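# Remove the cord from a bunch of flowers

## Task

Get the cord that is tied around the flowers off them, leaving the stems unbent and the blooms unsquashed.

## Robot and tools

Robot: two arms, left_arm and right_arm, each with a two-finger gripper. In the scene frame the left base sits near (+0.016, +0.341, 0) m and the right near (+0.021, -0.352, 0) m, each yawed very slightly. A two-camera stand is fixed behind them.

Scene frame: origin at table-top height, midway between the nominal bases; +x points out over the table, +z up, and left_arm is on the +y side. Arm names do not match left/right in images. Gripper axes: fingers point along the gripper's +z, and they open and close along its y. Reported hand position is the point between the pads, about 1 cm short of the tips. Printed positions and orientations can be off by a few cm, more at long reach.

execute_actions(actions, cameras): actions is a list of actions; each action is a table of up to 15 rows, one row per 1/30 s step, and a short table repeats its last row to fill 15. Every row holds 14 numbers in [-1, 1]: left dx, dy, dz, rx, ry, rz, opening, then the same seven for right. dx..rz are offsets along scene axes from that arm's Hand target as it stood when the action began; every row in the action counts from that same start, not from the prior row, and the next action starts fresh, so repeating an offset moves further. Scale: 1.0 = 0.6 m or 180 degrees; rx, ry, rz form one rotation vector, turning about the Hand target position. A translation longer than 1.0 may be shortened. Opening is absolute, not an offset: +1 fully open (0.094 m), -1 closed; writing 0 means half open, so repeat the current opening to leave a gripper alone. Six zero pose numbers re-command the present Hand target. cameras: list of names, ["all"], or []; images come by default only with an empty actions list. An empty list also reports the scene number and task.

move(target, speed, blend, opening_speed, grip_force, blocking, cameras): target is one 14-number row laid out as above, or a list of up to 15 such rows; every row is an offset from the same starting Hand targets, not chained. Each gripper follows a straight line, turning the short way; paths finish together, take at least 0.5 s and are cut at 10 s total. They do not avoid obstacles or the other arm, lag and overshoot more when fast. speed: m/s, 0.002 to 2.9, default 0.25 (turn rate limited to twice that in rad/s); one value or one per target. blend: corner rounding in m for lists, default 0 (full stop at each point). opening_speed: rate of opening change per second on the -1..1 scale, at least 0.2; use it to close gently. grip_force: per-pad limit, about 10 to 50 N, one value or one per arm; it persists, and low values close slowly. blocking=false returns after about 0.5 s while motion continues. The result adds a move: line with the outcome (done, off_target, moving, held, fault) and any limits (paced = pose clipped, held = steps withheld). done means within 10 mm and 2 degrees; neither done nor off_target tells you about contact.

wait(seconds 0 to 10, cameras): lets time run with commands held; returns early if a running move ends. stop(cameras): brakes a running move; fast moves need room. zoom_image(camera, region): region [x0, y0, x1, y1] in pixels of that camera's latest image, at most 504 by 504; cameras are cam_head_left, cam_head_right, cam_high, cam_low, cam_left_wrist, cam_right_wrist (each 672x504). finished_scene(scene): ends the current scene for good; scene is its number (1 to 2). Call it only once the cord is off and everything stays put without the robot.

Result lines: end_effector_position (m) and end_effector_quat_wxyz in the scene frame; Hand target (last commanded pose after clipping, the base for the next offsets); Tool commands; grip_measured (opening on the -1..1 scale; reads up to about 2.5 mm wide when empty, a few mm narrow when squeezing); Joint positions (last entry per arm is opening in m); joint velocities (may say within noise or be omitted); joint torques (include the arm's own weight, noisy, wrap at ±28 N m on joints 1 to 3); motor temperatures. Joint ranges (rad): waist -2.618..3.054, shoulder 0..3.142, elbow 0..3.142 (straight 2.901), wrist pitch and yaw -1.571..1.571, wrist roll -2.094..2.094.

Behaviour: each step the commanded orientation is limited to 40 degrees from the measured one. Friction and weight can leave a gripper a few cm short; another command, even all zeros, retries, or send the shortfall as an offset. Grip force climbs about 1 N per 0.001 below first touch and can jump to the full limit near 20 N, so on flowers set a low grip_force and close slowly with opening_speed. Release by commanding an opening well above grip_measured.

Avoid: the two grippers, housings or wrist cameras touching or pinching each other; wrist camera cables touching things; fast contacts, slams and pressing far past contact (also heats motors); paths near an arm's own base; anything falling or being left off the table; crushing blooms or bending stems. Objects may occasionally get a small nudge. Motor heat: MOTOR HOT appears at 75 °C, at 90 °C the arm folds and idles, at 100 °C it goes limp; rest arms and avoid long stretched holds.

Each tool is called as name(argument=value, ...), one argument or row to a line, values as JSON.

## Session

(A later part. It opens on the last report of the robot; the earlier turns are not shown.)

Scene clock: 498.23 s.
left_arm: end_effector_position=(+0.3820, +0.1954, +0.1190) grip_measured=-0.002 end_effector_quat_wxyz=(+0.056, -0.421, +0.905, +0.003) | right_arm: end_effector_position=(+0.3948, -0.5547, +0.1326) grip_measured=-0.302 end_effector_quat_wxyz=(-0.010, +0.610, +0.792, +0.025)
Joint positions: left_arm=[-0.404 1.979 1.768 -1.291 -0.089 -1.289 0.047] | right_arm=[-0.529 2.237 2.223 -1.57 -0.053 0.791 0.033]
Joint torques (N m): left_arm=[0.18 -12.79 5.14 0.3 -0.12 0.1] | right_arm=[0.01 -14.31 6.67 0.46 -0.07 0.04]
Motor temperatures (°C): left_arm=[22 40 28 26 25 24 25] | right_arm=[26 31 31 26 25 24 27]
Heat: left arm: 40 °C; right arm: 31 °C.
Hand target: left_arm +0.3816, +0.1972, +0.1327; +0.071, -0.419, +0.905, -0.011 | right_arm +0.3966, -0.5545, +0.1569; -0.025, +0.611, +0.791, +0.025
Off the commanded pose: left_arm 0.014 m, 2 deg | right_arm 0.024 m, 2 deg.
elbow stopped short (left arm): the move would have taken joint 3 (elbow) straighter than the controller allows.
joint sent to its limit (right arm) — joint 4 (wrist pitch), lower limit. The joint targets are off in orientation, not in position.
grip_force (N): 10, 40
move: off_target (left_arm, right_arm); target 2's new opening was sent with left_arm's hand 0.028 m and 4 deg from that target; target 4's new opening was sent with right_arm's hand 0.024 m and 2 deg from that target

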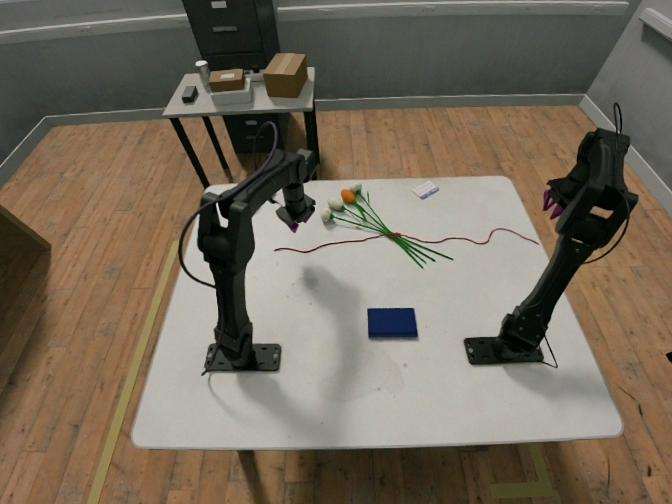

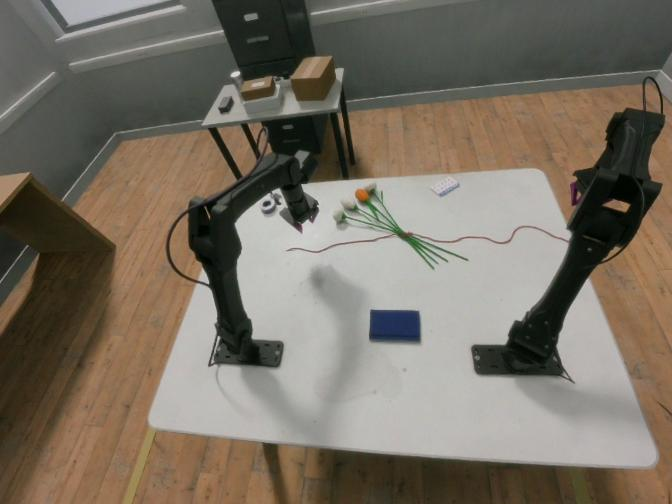

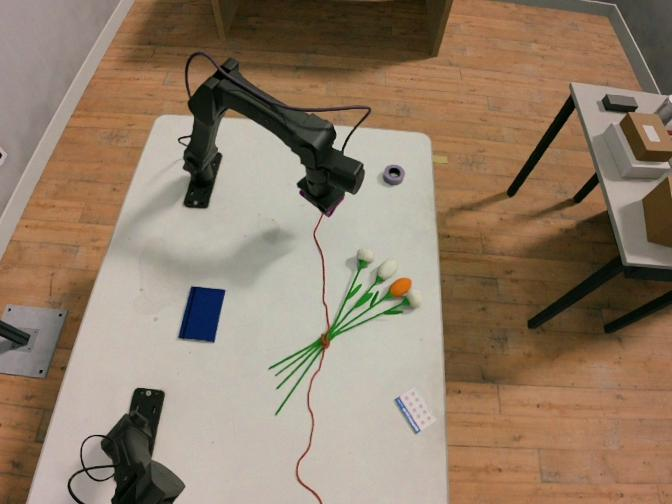

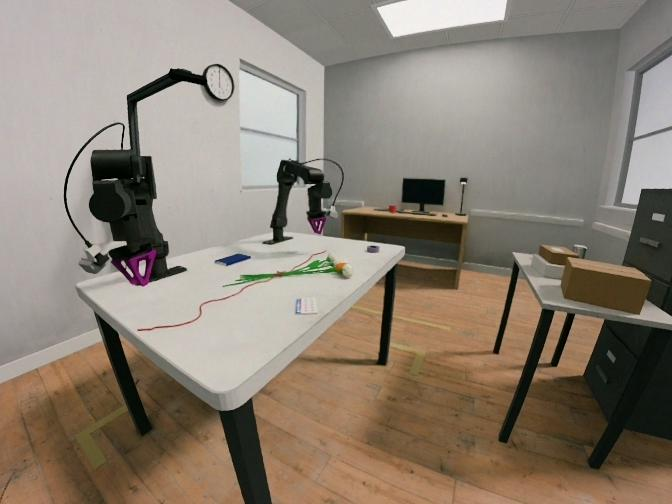

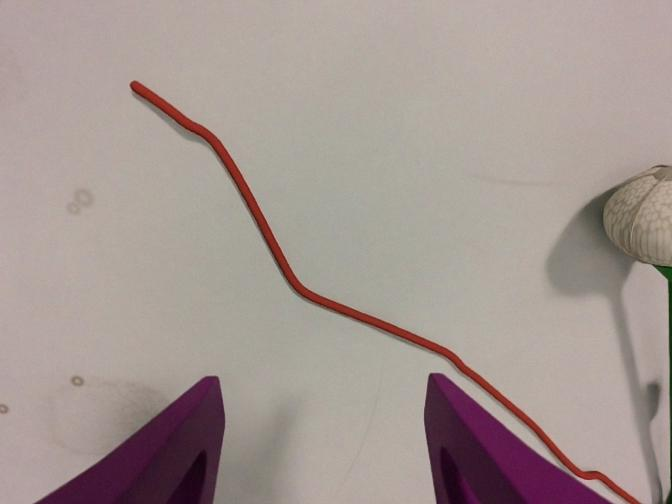

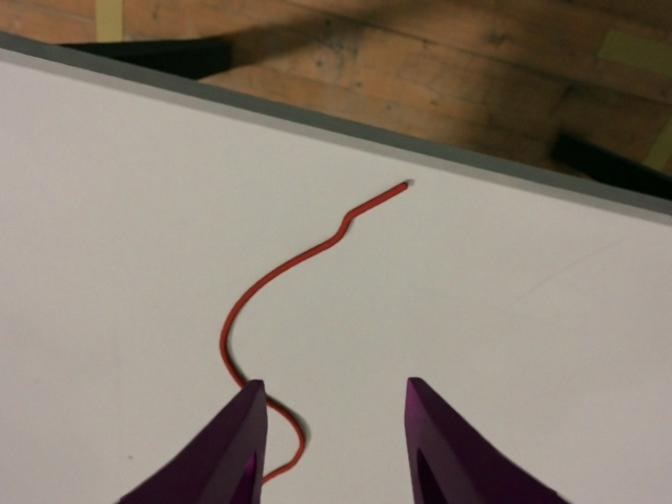

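move(
  target=[
    [0,0.05,0,0,0,0,0,-0.15,0.3,0.03,0,0,0.4,0],
    [0,0.05,0,0,0,0,0,-0.12,0.71,-0.01,0,0,0.72,0],
  ],
  speed=0.25,
  blend=[0.05,0],
  cameras=["cam_right_wrist","cam_high"],
)

Scene clock: 512.97 s.
left_arm: end_effector_position=(+0.3809, +0.2233, +0.1187) grip_measured=-0.002 end_effector_quat_wxyz=(+0.054, -0.418, +0.907, +0.003) | right_arm: end_effector_position=(+0.3202, -0.1295, +0.1520) grip_measured=-0.002 end_effector_quat_wxyz=(-0.024, -0.454, +0.891, -0.008)
Joint positions: left_arm=[-0.335 1.932 1.702 -1.268 -0.081 -1.214 0.047] | right_arm=[0.632 2.035 1.984 -1.571 0.007 -0.303 0.047]
Joint torques (N m): left_arm=[0.59 -12.63 5.2 0.3 -0.09 0.09] | right_arm=[-0.21 -7.39 7.01 0.4 0.07 -0.06]
Heat: left arm: 39 °C; right arm: 32 °C.
Hand target: left_arm +0.3816, +0.2271, +0.1327; +0.071, -0.419, +0.905, -0.011 | right_arm +0.3246, -0.1286, +0.1508; -0.033, -0.456, +0.889, -0.012
Off the commanded pose: left_arm 0.015 m, 3 deg | right_arm 0.005 m, 1 deg.
joint sent to its limit (right arm) — joint 4 (wrist pitch), lower limit. The joint targets still meet the commanded pose.
grip_force (N): 10, 40
move: off_target (left_arm)
Images, in order (width x height): cam_high 672x504, cam_right_wrist 672x504.

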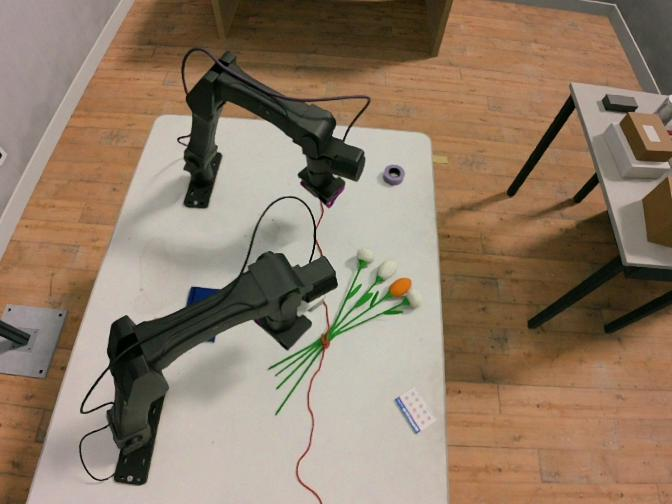

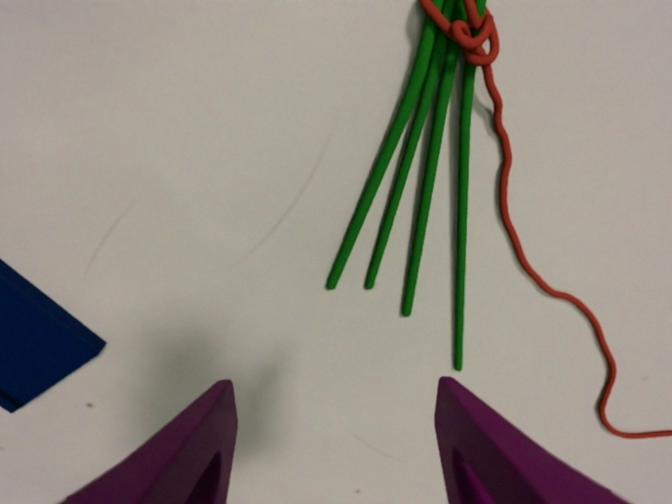

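move(
  target=[0,0,0,0,0,0,0,0.19,0.075,-0.115,0,0,-0.05,0],
  speed=0.15,
  cameras=["cam_right_wrist"],
)

Scene clock: 519.23 s.
left_arm: end_effector_position=(+0.3809, +0.2233, +0.1187) grip_measured=-0.002 end_effector_quat_wxyz=(+0.054, -0.418, +0.907, +0.003) | right_arm: end_effector_position=(+0.4343, -0.0839, +0.0866) grip_measured=-0.002 end_effector_quat_wxyz=(+0.023, -0.390, +0.921, +0.000)
Joint positions: left_arm=[-0.335 1.932 1.702 -1.268 -0.081 -1.214 0.047] | right_arm=[0.569 2.556 2.606 -1.577 0.008 -0.226 0.047]
Joint torques (N m): left_arm=[0.65 -12.4 5.24 0.29 -0.07 0.08] | right_arm=[-0.46 -10.44 6.98 0.65 0 0.07]
Heat: left arm: 39 °C; right arm: 32 °C.
Hand target: left_arm +0.3816, +0.2271, +0.1327; +0.071, -0.419, +0.905, -0.011 | right_arm +0.4385, -0.0837, +0.0818; -0.034, -0.385, +0.922, -0.010
Off the commanded pose: left_arm 0.015 m, 3 deg | right_arm 0.006 m, 7 deg.
joint sent to its limit (right arm) — joint 4 (wrist pitch), lower limit. The joint targets are off in orientation, not in position.
grip_force (N): 10, 40
move: off_target (left_arm, right_arm)
Images, in order (width x height): cam_right_wrist 672x504.

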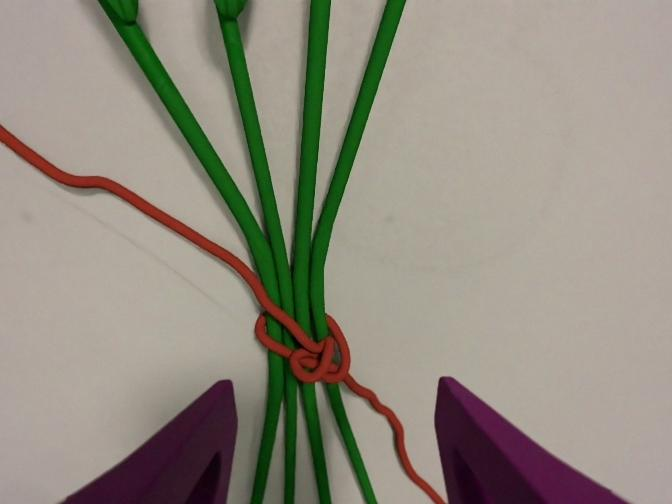

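move(
  target=[
    [0,0,0,0,0,0,0,-0.06,-0.027,0,0,0,0,0],
    [0,0,0,0,0,0,0,-0.06,-0.027,-0.085,0,0,0,0],
  ],
  speed=0.1,
  blend=[0.01,0],
  cameras=["cam_right_wrist"],
)

Scene clock: 528.23 s.
left_arm: end_effector_position=(+0.3809, +0.2233, +0.1187) grip_measured=-0.002 end_effector_quat_wxyz=(+0.054, -0.418, +0.907, +0.003) | right_arm: end_effector_position=(+0.3968, -0.1066, +0.0146) grip_measured=-0.002 end_effector_quat_wxyz=(-0.064, -0.384, +0.921, -0.017)
Joint positions: left_arm=[-0.335 1.932 1.702 -1.268 -0.081 -1.214 0.047] | right_arm=[0.573 2.493 2.194 -1.404 0.011 -0.21 0.047]
Joint torques (N m): left_arm=[0.66 -12.48 5.23 0.31 -0.08 0.13] | right_arm=[0.25 -15.82 4.18 0.66 -0.04 0.03]
Heat: left arm: 39 °C; right arm: 32 °C.
Hand target: left_arm +0.3816, +0.2271, +0.1327; +0.071, -0.419, +0.905, -0.011 | right_arm +0.4026, -0.0998, +0.0308; -0.034, -0.384, +0.922, -0.010
Off the commanded pose: left_arm 0.015 m, 3 deg | right_arm 0.018 m, 4 deg.
grip_force (N): 10, 40
move: off_target (left_arm, right_arm)
Images, in order (width x height): cam_right_wrist 672x504.

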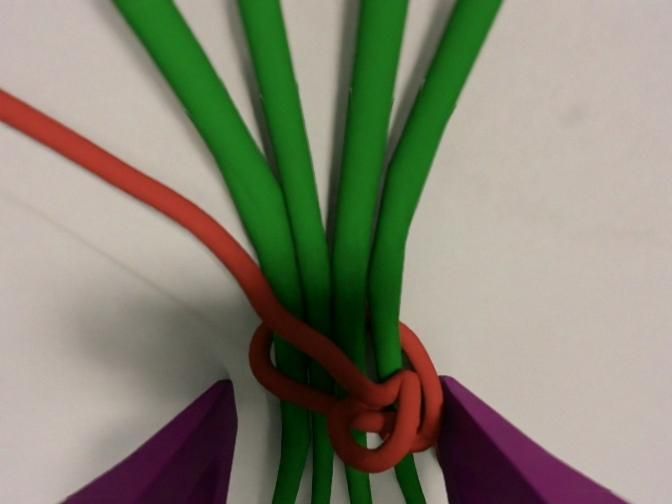

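move(
  target=[
    [0,0,0,0,0,0,0,0,0,0.04,0,0,0,0],
    [0,0,0,0,0,0,0,-0.03,-0.027,0.04,0,0,0,0],
    [0,0,0,0,0,0,0,-0.03,-0.027,-0.0,0,0,0,0],
  ],
  speed=0.06,
  cameras=["cam_right_wrist"],
)

Scene clock: 556.73 s.
left_arm: end_effector_position=(+0.3809, +0.2233, +0.1187) grip_measured=-0.002 end_effector_quat_wxyz=(+0.054, -0.418, +0.907, +0.003) | right_arm: end_effector_position=(+0.3798, -0.1183, +0.0163) grip_measured=-0.002 end_effector_quat_wxyz=(-0.056, -0.384, +0.921, -0.017)
Joint positions: left_arm=[-0.335 1.932 1.702 -1.268 -0.081 -1.214 0.047] | right_arm=[0.573 2.364 1.97 -1.292 0.013 -0.21 0.047]
Joint torques (N m): left_arm=[0.65 -12.49 5.34 0.31 -0.1 0.06] | right_arm=[-0.4 -14.48 4.63 0.5 -0.06 -0.07]
Motor temperatures (°C): left_arm=[22 40 27 26 25 24 25] | right_arm=[26 37 31 26 25 24 26]
Heat: left arm: 40 °C; right arm: 37 °C.
Hand target: left_arm +0.3816, +0.2271, +0.1327; +0.071, -0.419, +0.905, -0.011 | right_arm +0.3845, -0.1159, +0.0307; -0.034, -0.385, +0.922, -0.010
Off the commanded pose: left_arm 0.015 m, 3 deg | right_arm 0.015 m, 3 deg.
grip_force (N): 10, 40
move: off_target (left_arm, right_arm)
Images, in order (width x height): cam_right_wrist 672x504.

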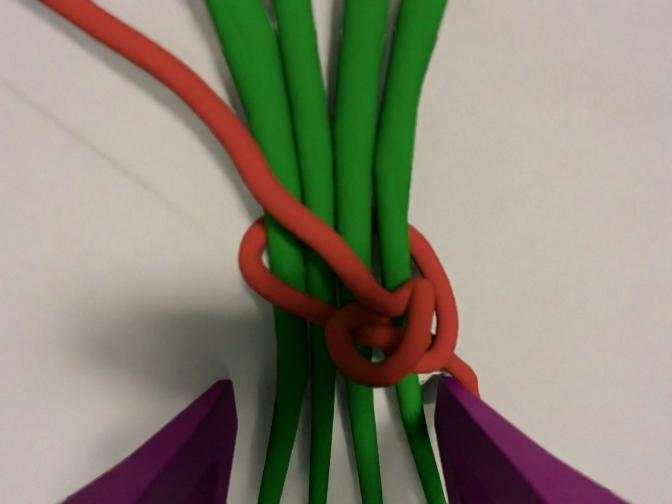

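move(
  target=[
    [0,0,0,0,0,0,0,0,0,0.035,0,0,0,0.1],
    [0,0,0,0,0,0,0,-0.013,-0.02,0.035,0,0,0,0.1],
    [0,0,0,0,0,0,0,-0.013,-0.02,-0.0,0,0,0,0.1],
    [0,0,0,0,0,0,0,-0.013,-0.02,-0.0,0,0,0,-0.4],
  ],
  speed=0.06,
  opening_speed=0.4,
  grip_force=[40,15],
  cameras=["cam_right_wrist","cam_left_wrist"],
)

Scene clock: 571.07 s.
left_arm: end_effector_position=(+0.3809, +0.2233, +0.1187) grip_measured=-0.002 end_effector_quat_wxyz=(+0.054, -0.418, +0.907, +0.003) | right_arm: end_effector_position=(+0.3715, -0.1294, +0.0154) grip_measured=-0.398 end_effector_quat_wxyz=(-0.057, -0.385, +0.921, -0.017)
Joint positions: left_arm=[-0.335 1.932 1.702 -1.268 -0.081 -1.214 0.047] | right_arm=[0.561 2.309 1.87 -1.25 0.013 -0.222 0.028]
Joint torques (N m): left_arm=[0.55 -12.53 5.15 0.33 -0.08 0.09] | right_arm=[-0.53 -14.38 4.57 0.47 -0.04 -0.09]
Heat: left arm: 40 °C; right arm: 37 °C.
Hand target: left_arm +0.3816, +0.2271, +0.1327; +0.071, -0.419, +0.905, -0.011 | right_arm +0.3767, -0.1279, +0.0307; -0.034, -0.385, +0.922, -0.010
Off the commanded pose: left_arm 0.015 m, 3 deg | right_arm 0.016 m, 3 deg.
grip_force (N): 40, 15
move: off_target (left_arm, right_arm); target 4's new opening was sent with right_arm's hand 0.016 m and 3 deg from that target
Images, in order (width x height): cam_left_wrist 672x504, cam_right_wrist 672x504.

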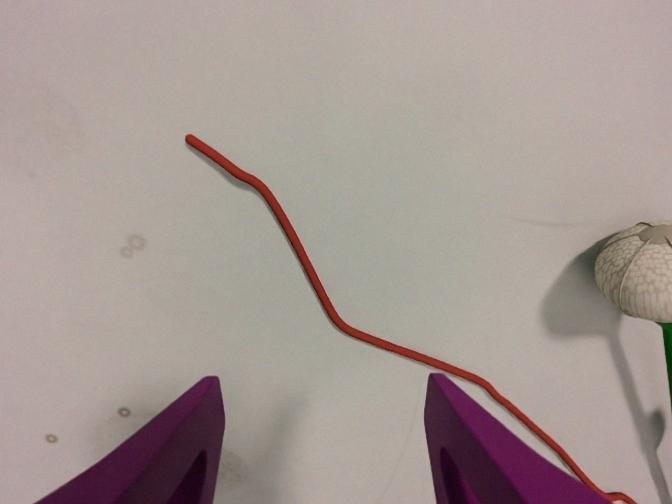

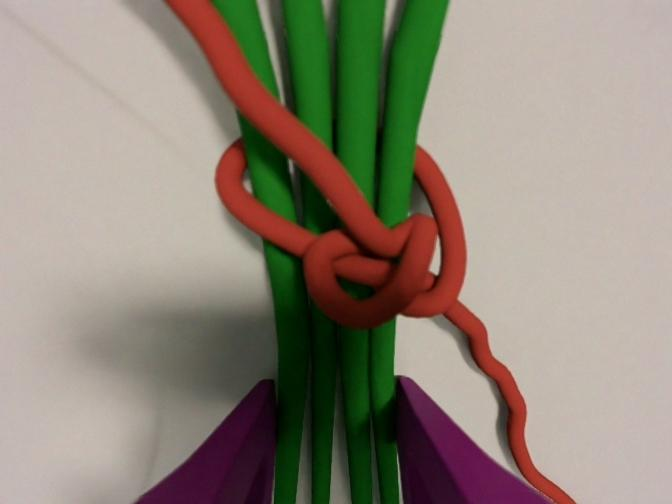

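move(
  target=[0.015,0.058,-0.115,0,0,0.16,0,0,0,0,0,0,0,-0.43],
  speed=0.12,
  cameras=["cam_left_wrist"],
)

Scene clock: 589.73 s.
left_arm: end_effector_position=(+0.3911, +0.2556, +0.0731) grip_measured=-0.002 end_effector_quat_wxyz=(+0.071, -0.624, +0.779, -0.007) | right_arm: end_effector_position=(+0.3715, -0.1294, +0.0154) grip_measured=-0.428 end_effector_quat_wxyz=(-0.057, -0.385, +0.921, -0.017)
Joint positions: left_arm=[-0.259 1.931 1.515 -1.061 -0.108 -1.623 0.047] | right_arm=[0.561 2.309 1.87 -1.25 0.013 -0.222 0.027]
Joint torques (N m): left_arm=[0.57 -7.57 5.3 0.32 -0.29 -0.1] | right_arm=[-0.55 -14.39 4.53 0.49 -0.05 -0.08]
Heat: left arm: 40 °C; right arm: 38 °C.
Hand target: left_arm +0.3906, +0.2620, +0.0637; +0.072, -0.631, +0.773, +0.007 | right_arm +0.3767, -0.1279, +0.0307; -0.034, -0.385, +0.922, -0.010
Off the commanded pose: left_arm 0.011 m, 2 deg | right_arm 0.016 m, 3 deg.
grip_force (N): 40, 15
move: off_target (left_arm, right_arm)
Images, in order (width x height): cam_left_wrist 672x504.

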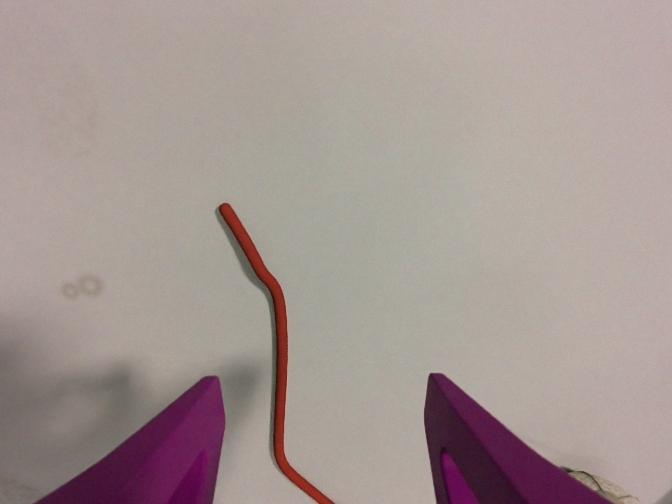

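move(
  target=[
    [-0.033,-0.02,0,0,0,0,0,0,0,0,0,0,0,-0.43],
    [-0.033,-0.02,-0.1,0,0,0,-0.3,0,0,0,0,0,0,-0.43],
  ],
  speed=0.08,
  cameras=["cam_left_wrist"],
)

Scene clock: 599.50 s.
left_arm: end_effector_position=(+0.3720, +0.2484, +0.0152) grip_measured=-0.298 end_effector_quat_wxyz=(+0.069, -0.629, +0.774, -0.003) | right_arm: end_effector_position=(+0.3715, -0.1294, +0.0154) grip_measured=-0.428 end_effector_quat_wxyz=(-0.057, -0.385, +0.921, -0.017)
Joint positions: left_arm=[-0.295 1.945 1.295 -0.841 -0.112 -1.672 0.033] | right_arm=[0.561 2.309 1.87 -1.25 0.013 -0.222 0.027]
Joint torques (N m): left_arm=[-0.59 -7.09 4.42 0.49 -0.25 -0.08] | right_arm=[-0.53 -14.41 4.55 0.46 -0.06 -0.08]
Heat: left arm: 39 °C; right arm: 38 °C.
Hand target: left_arm +0.3708, +0.2499, +0.0037; +0.072, -0.631, +0.773, +0.007 | right_arm +0.3767, -0.1279, +0.0307; -0.034, -0.385, +0.922, -0.010
Off the commanded pose: left_arm 0.012 m, 1 deg | right_arm 0.016 m, 3 deg.
grip_force (N): 40, 15
move: off_target (left_arm, right_arm); target 2's new opening was sent with left_arm's hand 0.011 m and 1 deg from that target
Images, in order (width x height): cam_left_wrist 672x504.

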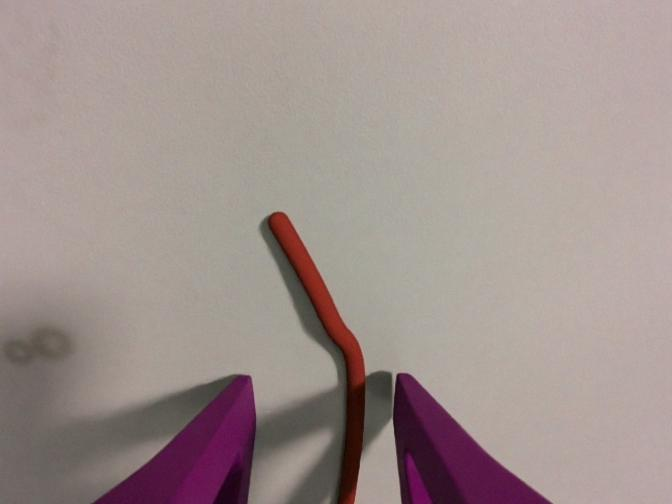

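move(
  target=[
    [0,-0.01,-0.006,0,0,0,-0.3,0,0,0,0,0,0,-0.43],
    [0,-0.01,-0.006,0,0,0,-1,0,0,0,0,0,0,-0.43],
    [0.01,0.05,0.04,0,0,0,-1,0,0,0,0,0,0,-0.43],
    [0.03,0.13,0.04,0,0,0,-1,0,0,0,0,0,0,-0.43],
  ],
  speed=0.05,
  cameras=["cam_left_wrist","cam_right_wrist","cam_high"],
)

Scene clock: 609.13 s.
left_arm: end_effector_position=(+0.3793, +0.3253, +0.0142) grip_measured=-0.913 end_effector_quat_wxyz=(+0.057, -0.631, +0.773, +0.016) | right_arm: end_effector_position=(+0.3715, -0.1294, +0.0154) grip_measured=-0.428 end_effector_quat_wxyz=(-0.057, -0.385, +0.921, -0.017)
Joint positions: left_arm=[-0.08 1.95 1.3 -0.862 -0.103 -1.464 0.004] | right_arm=[0.561 2.309 1.87 -1.25 0.013 -0.222 0.027]
Joint torques (N m): left_arm=[0.47 -9.85 7.92 0.06 -0.16 0.09] | right_arm=[-0.54 -14.39 4.52 0.47 -0.05 -0.08]
Heat: left arm: 38 °C; right arm: 38 °C.
Hand target: left_arm +0.3888, +0.3280, +0.0277; +0.072, -0.631, +0.773, +0.007 | right_arm +0.3767, -0.1279, +0.0307; -0.034, -0.385, +0.922, -0.010
Off the commanded pose: left_arm 0.017 m, 2 deg | right_arm 0.016 m, 3 deg.
grip_force (N): 40, 15
move: off_target (left_arm, right_arm); target 2's new opening was sent with left_arm's hand 0.015 m and 1 deg from that target
Images, in order (width x height): cam_high 672x504, cam_left_wrist 672x504, cam_right_wrist 672x504.

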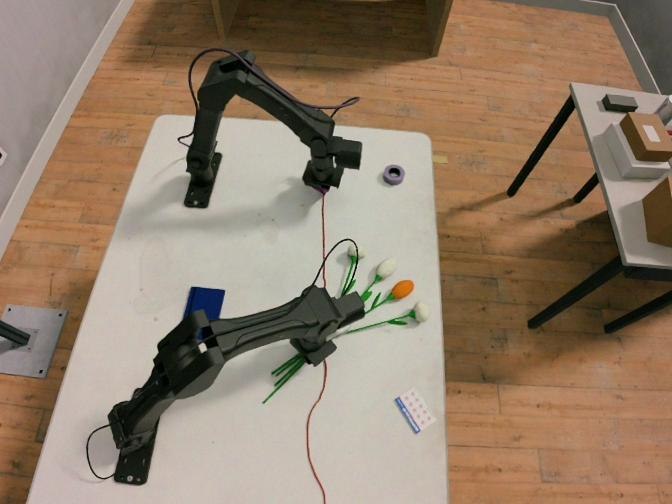

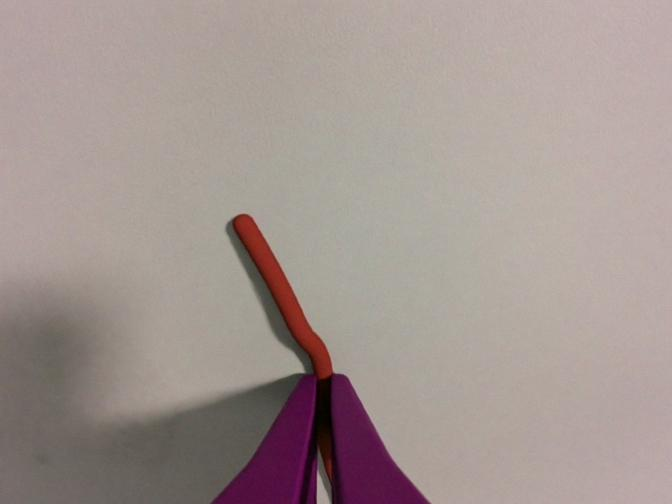

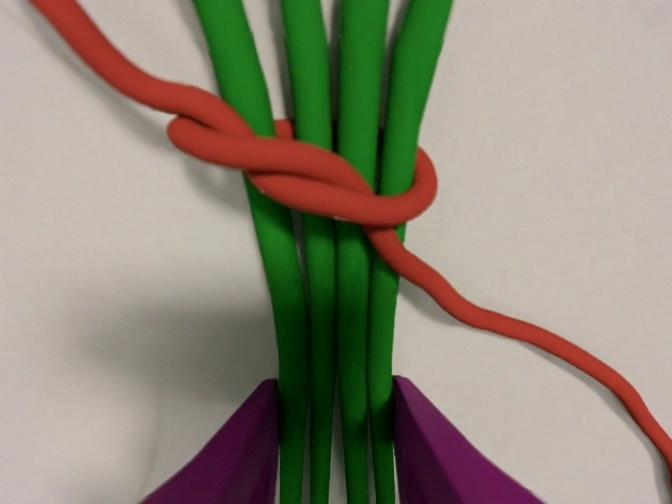

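move(
  target=[0.02,0.2,0.03,0,0,0,-1,0,0,0,0,0,0,-0.43],
  speed=0.06,
  cameras=["cam_right_wrist","cam_high"],
)

Scene clock: 615.97 s.
left_arm: end_effector_position=(+0.3949, +0.4419, +0.0433) grip_measured=-0.914 end_effector_quat_wxyz=(+0.065, -0.632, +0.772, +0.000) | right_arm: end_effector_position=(+0.3736, -0.1242, +0.0149) grip_measured=-0.428 end_effector_quat_wxyz=(-0.049, -0.388, +0.920, -0.008)
Joint positions: left_arm=[0.249 1.963 1.439 -0.93 -0.057 -1.139 0.004] | right_arm=[0.563 2.309 1.87 -1.231 -0.001 -0.229 0.027]
Joint torques (N m): left_arm=[0.25 -7.73 8.4 0.17 -0.22 0.12] | right_arm=[-0.66 -14.39 4.56 0.31 0.1 -0.01]
Heat: left arm: 37 °C; right arm: 38 °C.
Hand target: left_arm +0.4009, +0.4479, +0.0457; +0.072, -0.631, +0.773, +0.007 | right_arm +0.3767, -0.1279, +0.0307; -0.034, -0.385, +0.922, -0.010
Off the commanded pose: left_arm 0.009 m, 1 deg | right_arm 0.017 m, 2 deg.
grip_force (N): 40, 15
move: off_target (right_arm)
Images, in order (width x height): cam_high 672x504, cam_right_wrist 672x504.

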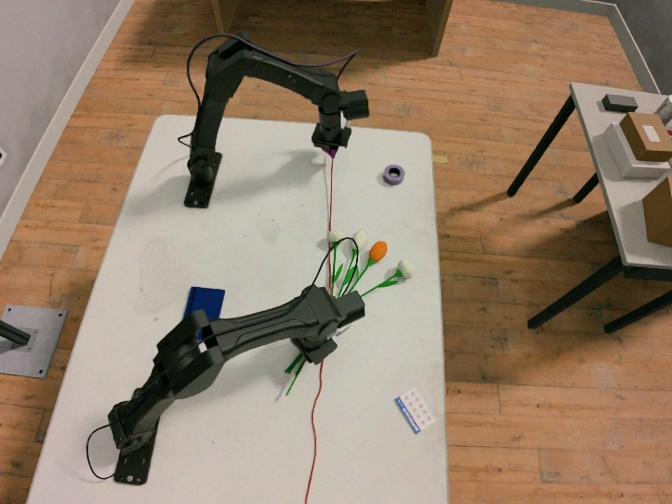

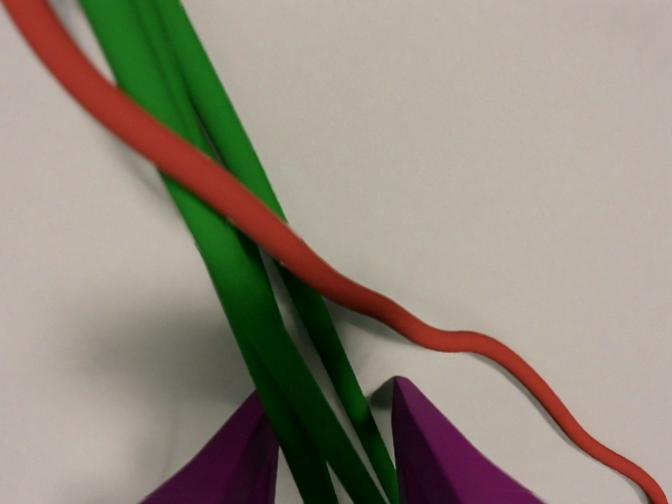

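move(
  target=[
    [0,-0.03,0,0,0,0,-1,0,0,0,0,0,0,0],
    [0,-0.03,0,0,0,0,-1,-0.04,-0.05,0.2,0,0,0,0],
  ],
  speed=0.12,
  cameras=["all"],
)

zoom_image(
  camera="cam_head_left",
  region=[300, 180, 440, 290],
)

Scene clock: 624.70 s.
left_arm: end_effector_position=(+0.3983, +0.4280, +0.0434) grip_measured=-0.914 end_effector_quat_wxyz=(+0.067, -0.628, +0.775, +0.001) | right_arm: end_effector_position=(+0.3490, -0.1562, +0.1295) grip_measured=-0.002 end_effector_quat_wxyz=(-0.050, -0.384, +0.922, -0.009)
Joint positions: left_arm=[0.209 1.963 1.439 -0.93 -0.064 -1.167 0.004] | right_arm=[0.53 2.12 2.019 -1.571 0.004 -0.253 0.047]
Joint torques (N m): left_arm=[-0.32 -8.75 7.12 0.19 -0.26 -0.09] | right_arm=[-0.54 -13.22 6.67 0.32 0.08 -0.08]
Heat: left arm: 37 °C; right arm: 38 °C.
Hand target: left_arm +0.4009, +0.4299, +0.0457; +0.072, -0.631, +0.773, +0.007 | right_arm +0.3527, -0.1579, +0.1509; -0.034, -0.385, +0.922, -0.010
Off the commanded pose: left_arm 0.004 m, 1 deg | right_arm 0.022 m, 2 deg.
joint sent to its limit (right arm) — joint 4 (wrist pitch), lower limit. The joint targets still meet the commanded pose.
grip_force (N): 40, 15
move: off_target (right_arm)

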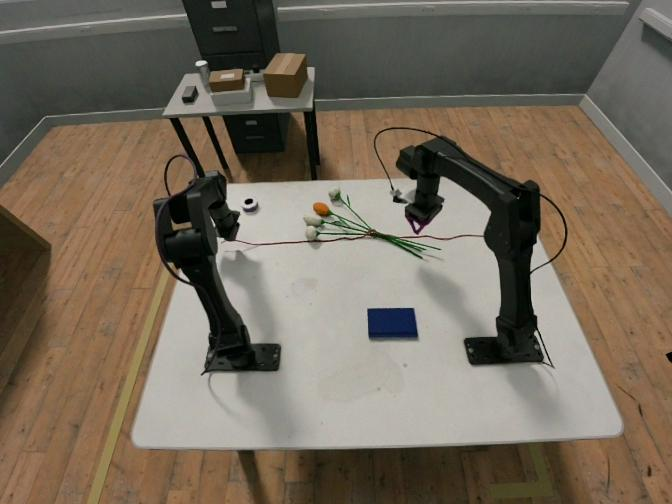

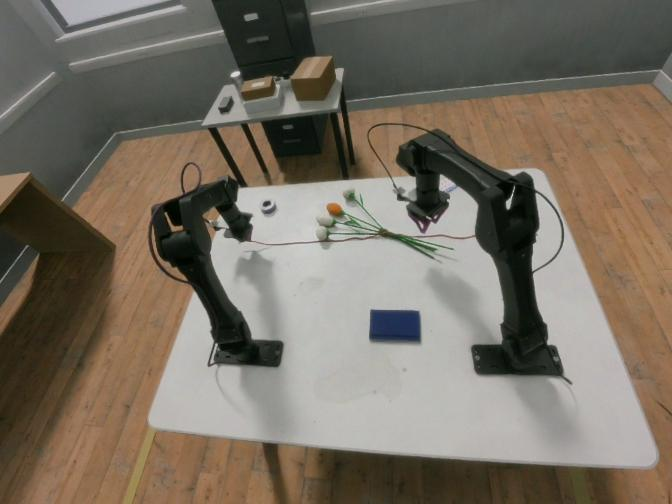

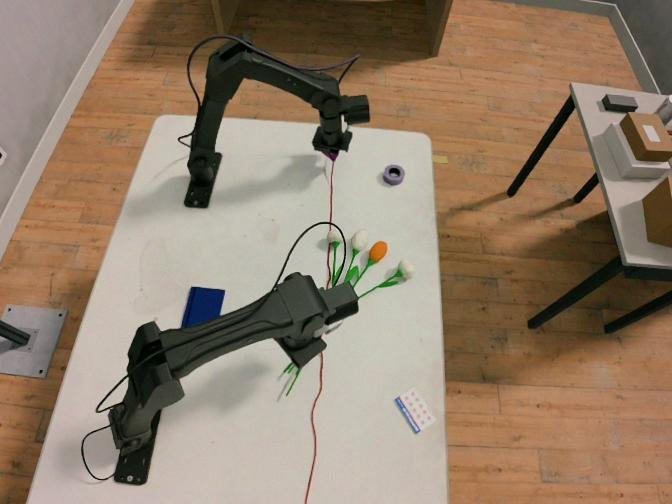

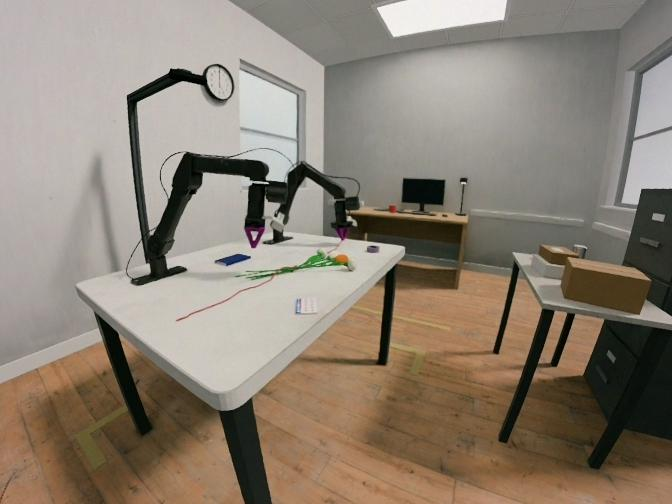

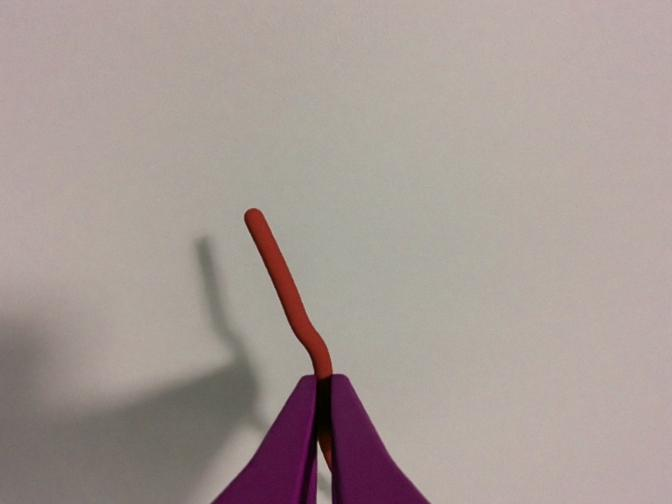

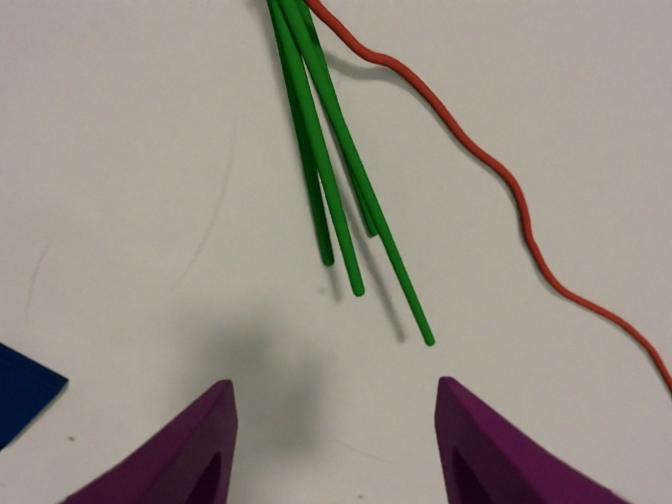

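Scaled by 3.600 from the camera's 672x504 image, which has a finer 960x720 frame.

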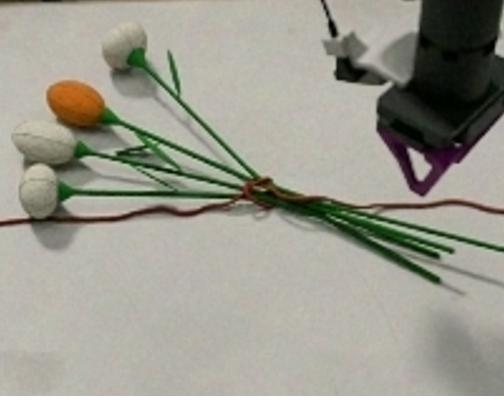

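move(
  target=[0,0,0,0,0,0,-1,0.09,0.12,-0.1,0,0,0.1,0.1],
  speed=0.15,
  cameras=["cam_right_wrist"],
)

Scene clock: 658.90 s.
left_arm: end_effector_position=(+0.3983, +0.4280, +0.0434) grip_measured=-0.914 end_effector_quat_wxyz=(+0.067, -0.628, +0.775, +0.001) | right_arm: end_effector_position=(+0.4040, -0.0888, +0.0951) grip_measured=+0.098 end_effector_quat_wxyz=(-0.006, -0.520, +0.854, -0.011)
Joint positions: left_arm=[0.209 1.963 1.439 -0.93 -0.064 -1.167 0.004] | right_arm=[0.6 2.446 2.437 -1.575 0.021 -0.487 0.052]
Joint torques (N m): left_arm=[-0.39 -8.57 6.98 0.19 -0.28 -0.06] | right_arm=[0.21 -9.85 6.97 0.52 0.07 -0.07]
Motor temperatures (°C): left_arm=[22 35 28 25 25 24 26] | right_arm=[26 35 31 25 25 24 25]
Heat: left arm: 35 °C; right arm: 35 °C.
Hand target: left_arm +0.4009, +0.4299, +0.0457; +0.072, -0.631, +0.773, +0.007 | right_arm +0.4067, -0.0860, +0.0907; -0.032, -0.524, +0.851, -0.015
Off the commanded pose: left_arm 0.004 m, 1 deg | right_arm 0.006 m, 3 deg.
joint sent to its limit (right arm) — joint 4 (wrist pitch), lower limit. The joint targets are off in orientation, not in position.
grip_force (N): 40, 15
move: off_target (right_arm)
Images, in order (width x height): cam_right_wrist 672x504.

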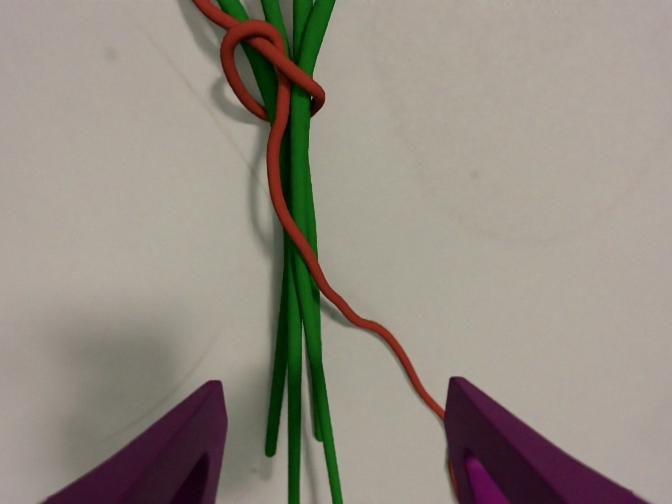

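move(
  target=[
    [0,0,0,0,0,0,-1,-0.044,-0.025,-0.02,0,0,0,-0.2],
    [0,0,0,0,0,0,-1,-0.044,-0.025,-0.065,0,0,0,-0.2],
  ],
  speed=0.1,
  cameras=["cam_right_wrist"],
)

Scene clock: 670.70 s.
left_arm: end_effector_position=(+0.3983, +0.4280, +0.0434) grip_measured=-0.914 end_effector_quat_wxyz=(+0.067, -0.628, +0.775, +0.001) | right_arm: end_effector_position=(+0.3767, -0.1054, +0.0314) grip_measured=-0.198 end_effector_quat_wxyz=(-0.061, -0.522, +0.851, -0.014)
Joint positions: left_arm=[0.209 1.963 1.439 -0.93 -0.064 -1.167 0.004] | right_arm=[0.605 2.387 2.07 -1.377 0.021 -0.488 0.038]
Joint torques (N m): left_arm=[-0.16 -8.79 7.12 0.23 -0.24 -0.1] | right_arm=[0.35 -15.83 4.56 0.46 0.08 -0.01]
Heat: left arm: 35 °C; right arm: 34 °C.
Hand target: left_arm +0.4009, +0.4299, +0.0457; +0.072, -0.631, +0.773, +0.007 | right_arm +0.3803, -0.1010, +0.0518; -0.032, -0.524, +0.851, -0.015
Off the commanded pose: left_arm 0.004 m, 1 deg | right_arm 0.021 m, 3 deg.
grip_force (N): 40, 15
move: off_target (right_arm)
Images, in order (width x height): cam_right_wrist 672x504.

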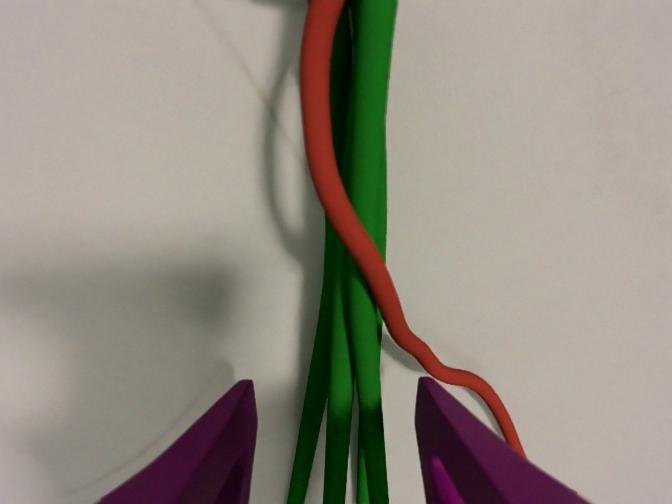

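move(
  target=[
    [0,0,0,0,0,0,-1,-0.009,-0.018,0.01,0,0,0,-0.38],
    [0,0,0,0,0,0,-1,-0.009,-0.018,-0.026,0,0,0,-0.38],
    [0,0,0,0,0,0,-1,-0.009,-0.018,-0.026,0,0,0,-0.75],
  ],
  speed=0.06,
  opening_speed=0.4,
  grip_force=[40,20],
  cameras=["cam_right_wrist"],
)

Scene clock: 680.60 s.
left_arm: end_effector_position=(+0.3983, +0.4280, +0.0434) grip_measured=-0.914 end_effector_quat_wxyz=(+0.067, -0.628, +0.775, +0.001) | right_arm: end_effector_position=(+0.3702, -0.1143, +0.0195) grip_measured=-0.748 end_effector_quat_wxyz=(-0.057, -0.523, +0.850, -0.020)
Joint positions: left_arm=[0.209 1.963 1.439 -0.93 -0.065 -1.167 0.004] | right_arm=[0.601 2.336 1.933 -1.285 0.033 -0.493 0.012]
Joint torques (N m): left_arm=[-0.39 -8.59 7.17 0.18 -0.25 -0.11] | right_arm=[-0.4 -14.84 4.41 0.5 -0.05 -0.09]
Heat: left arm: 35 °C; right arm: 36 °C.
Hand target: left_arm +0.4009, +0.4299, +0.0457; +0.072, -0.631, +0.773, +0.007 | right_arm +0.3749, -0.1117, +0.0361; -0.032, -0.524, +0.851, -0.015
Off the commanded pose: left_arm 0.004 m, 1 deg | right_arm 0.017 m, 3 deg.
grip_force (N): 40, 20
move: off_target (right_arm); target 3's new opening was sent with right_arm's hand 0.019 m and 4 deg from that target
Images, in order (width x height): cam_right_wrist 672x504.

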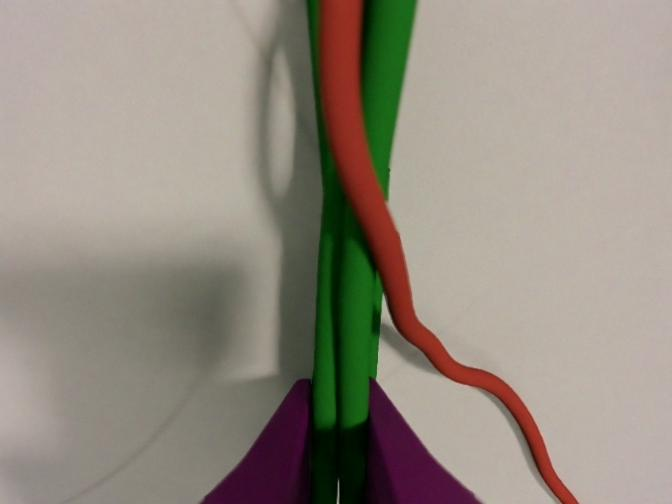

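move(
  target=[0,0.2,0,0,0,0,-1,0,0,0,0,0,0,-0.77],
  speed=0.05,
  cameras=["cam_right_wrist","cam_high","cam_head_left"],
)

zoom_image(
  camera="cam_head_left",
  region=[300, 180, 440, 290],
)

Scene clock: 689.27 s.
left_arm: end_effector_position=(+0.3954, +0.5374, +0.0435) grip_measured=-0.914 end_effector_quat_wxyz=(+0.060, -0.630, +0.774, -0.003) | right_arm: end_effector_position=(+0.3710, -0.1082, +0.0190) grip_measured=-0.765 end_effector_quat_wxyz=(-0.050, -0.526, +0.849, -0.008)
Joint positions: left_arm=[0.484 2.093 1.632 -0.992 -0.02 -0.899 0.004] | right_arm=[0.603 2.336 1.933 -1.268 0.01 -0.499 0.011]
Joint torques (N m): left_arm=[1.01 -8.77 8.81 0.29 -0.27 0.11] | right_arm=[-0.47 -14.86 4.46 0.34 0.21 0]
Heat: left arm: 35 °C; right arm: 37 °C.
Hand target: left_arm +0.4009, +0.5499, +0.0458; +0.072, -0.631, +0.773, +0.007 | right_arm +0.3748, -0.1117, +0.0361; -0.032, -0.524, +0.851, -0.015
Off the commanded pose: left_arm 0.014 m, 2 deg | right_arm 0.018 m, 2 deg.
grip_force (N): 40, 20
move: off_target (left_arm, right_arm)
Images, in order (width x height): cam_head_left 672x504, cam_high 672x504, cam_right_wrist 672x504.

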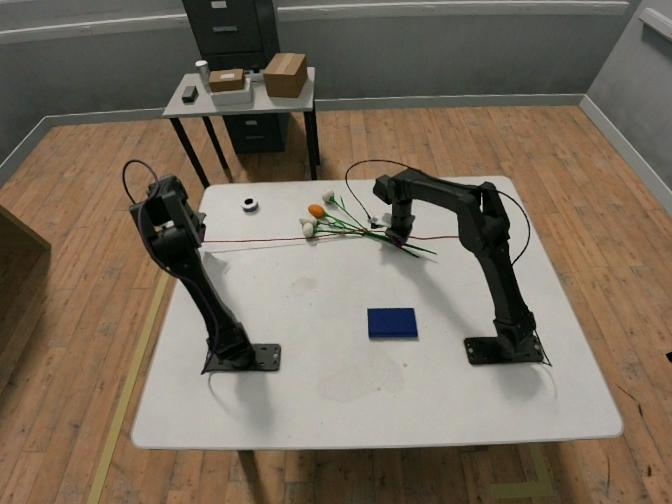

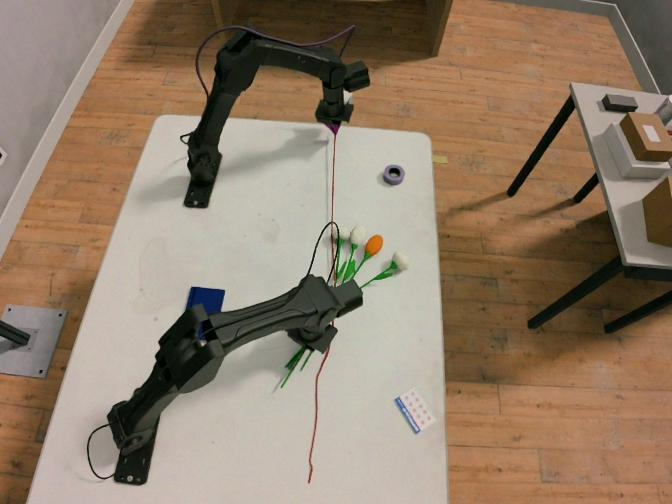

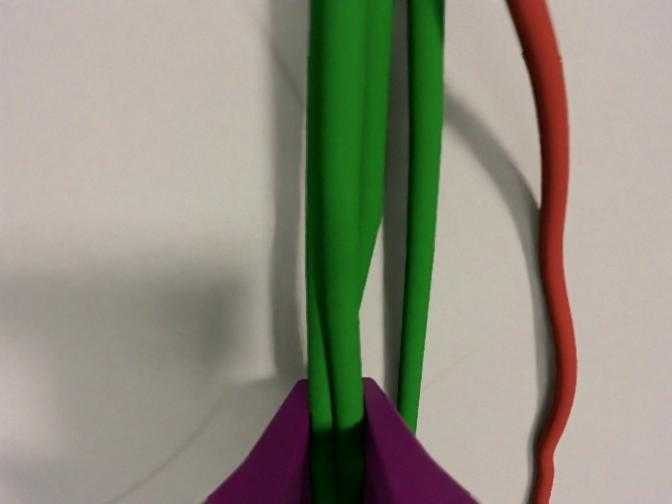

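Scaled by 3.600 from the camera's 672x504 image, which has a finer 960x720 frame.

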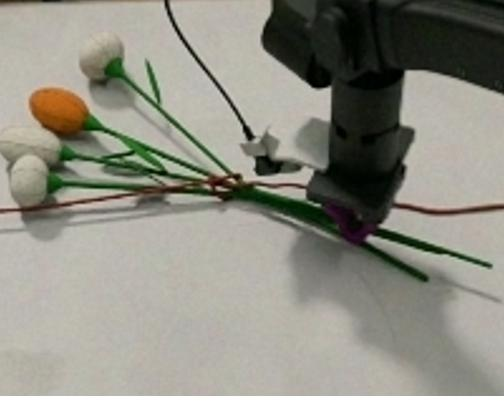

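move(
  target=[
    [0,-0.05,-0.03,0,0,0,-1,0,0,0,0,0,0,-0.77],
    [0,-0.05,-0.05,0,0,0,-1,0,0,0,0,0,0,-0.77],
    [0,-0.05,-0.05,0,0,0,-0.3,0,0,0,0,0,0,-0.77],
    [0,-0.05,0.06,0,0,0,-0.3,0,0,0,0,0,0,-0.77],
    [-0.01,-0.48,0.06,0,0,0,-0.2,0,0,0,0,0,0,-0.77],
  ],
  speed=[0.08,0.05,0.05,0.1,0.2],
  cameras=["cam_left_wrist","cam_high"],
)

Scene clock: 705.50 s.
left_arm: end_effector_position=(+0.3881, +0.2593, +0.0742) grip_measured=-0.202 end_effector_quat_wxyz=(+0.060, -0.625, +0.778, +0.008) | right_arm: end_effector_position=(+0.3719, -0.1095, +0.0190) grip_measured=-0.765 end_effector_quat_wxyz=(-0.049, -0.526, +0.849, -0.012)
Joint positions: left_arm=[-0.252 1.95 1.548 -1.112 -0.107 -1.621 0.038] | right_arm=[0.603 2.336 1.933 -1.268 0.019 -0.499 0.011]
Joint torques (N m): left_arm=[0.28 -8.7 8.31 -0.01 -0.27 -0.09] | right_arm=[-0.47 -14.87 4.44 0.35 0.09 0]
Heat: left arm: 36 °C; right arm: 37 °C.
Hand target: left_arm +0.3949, +0.2619, +0.0817; +0.072, -0.631, +0.773, +0.007 | right_arm +0.3748, -0.1117, +0.0361; -0.032, -0.524, +0.851, -0.015
Off the commanded pose: left_arm 0.010 m, 2 deg | right_arm 0.017 m, 2 deg.
grip_force (N): 40, 20
move: off_target (right_arm)
Images, in order (width x height): cam_high 672x504, cam_left_wrist 672x504.

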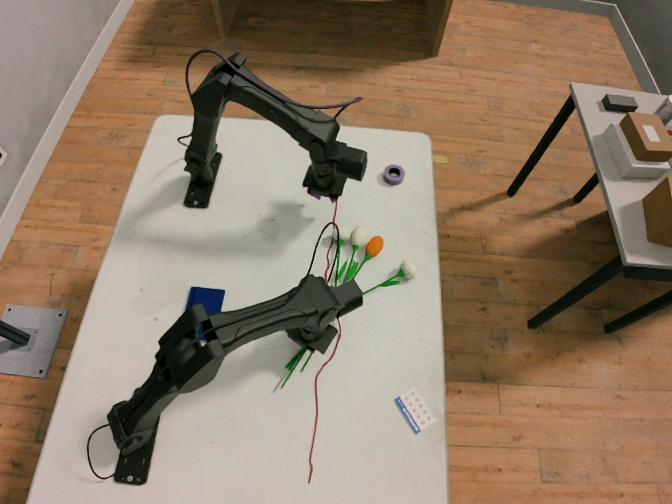

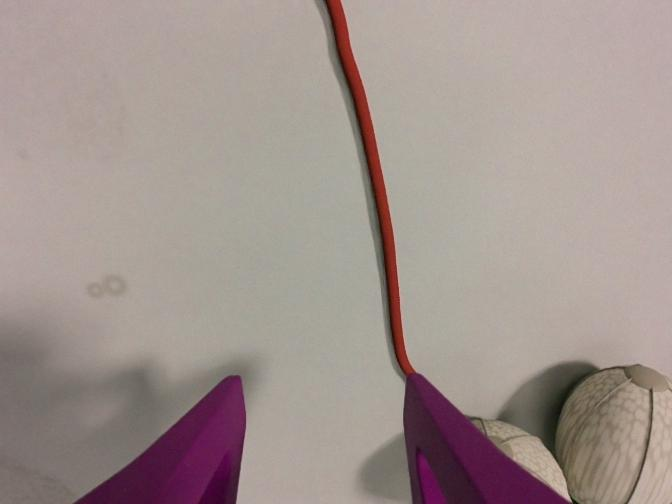

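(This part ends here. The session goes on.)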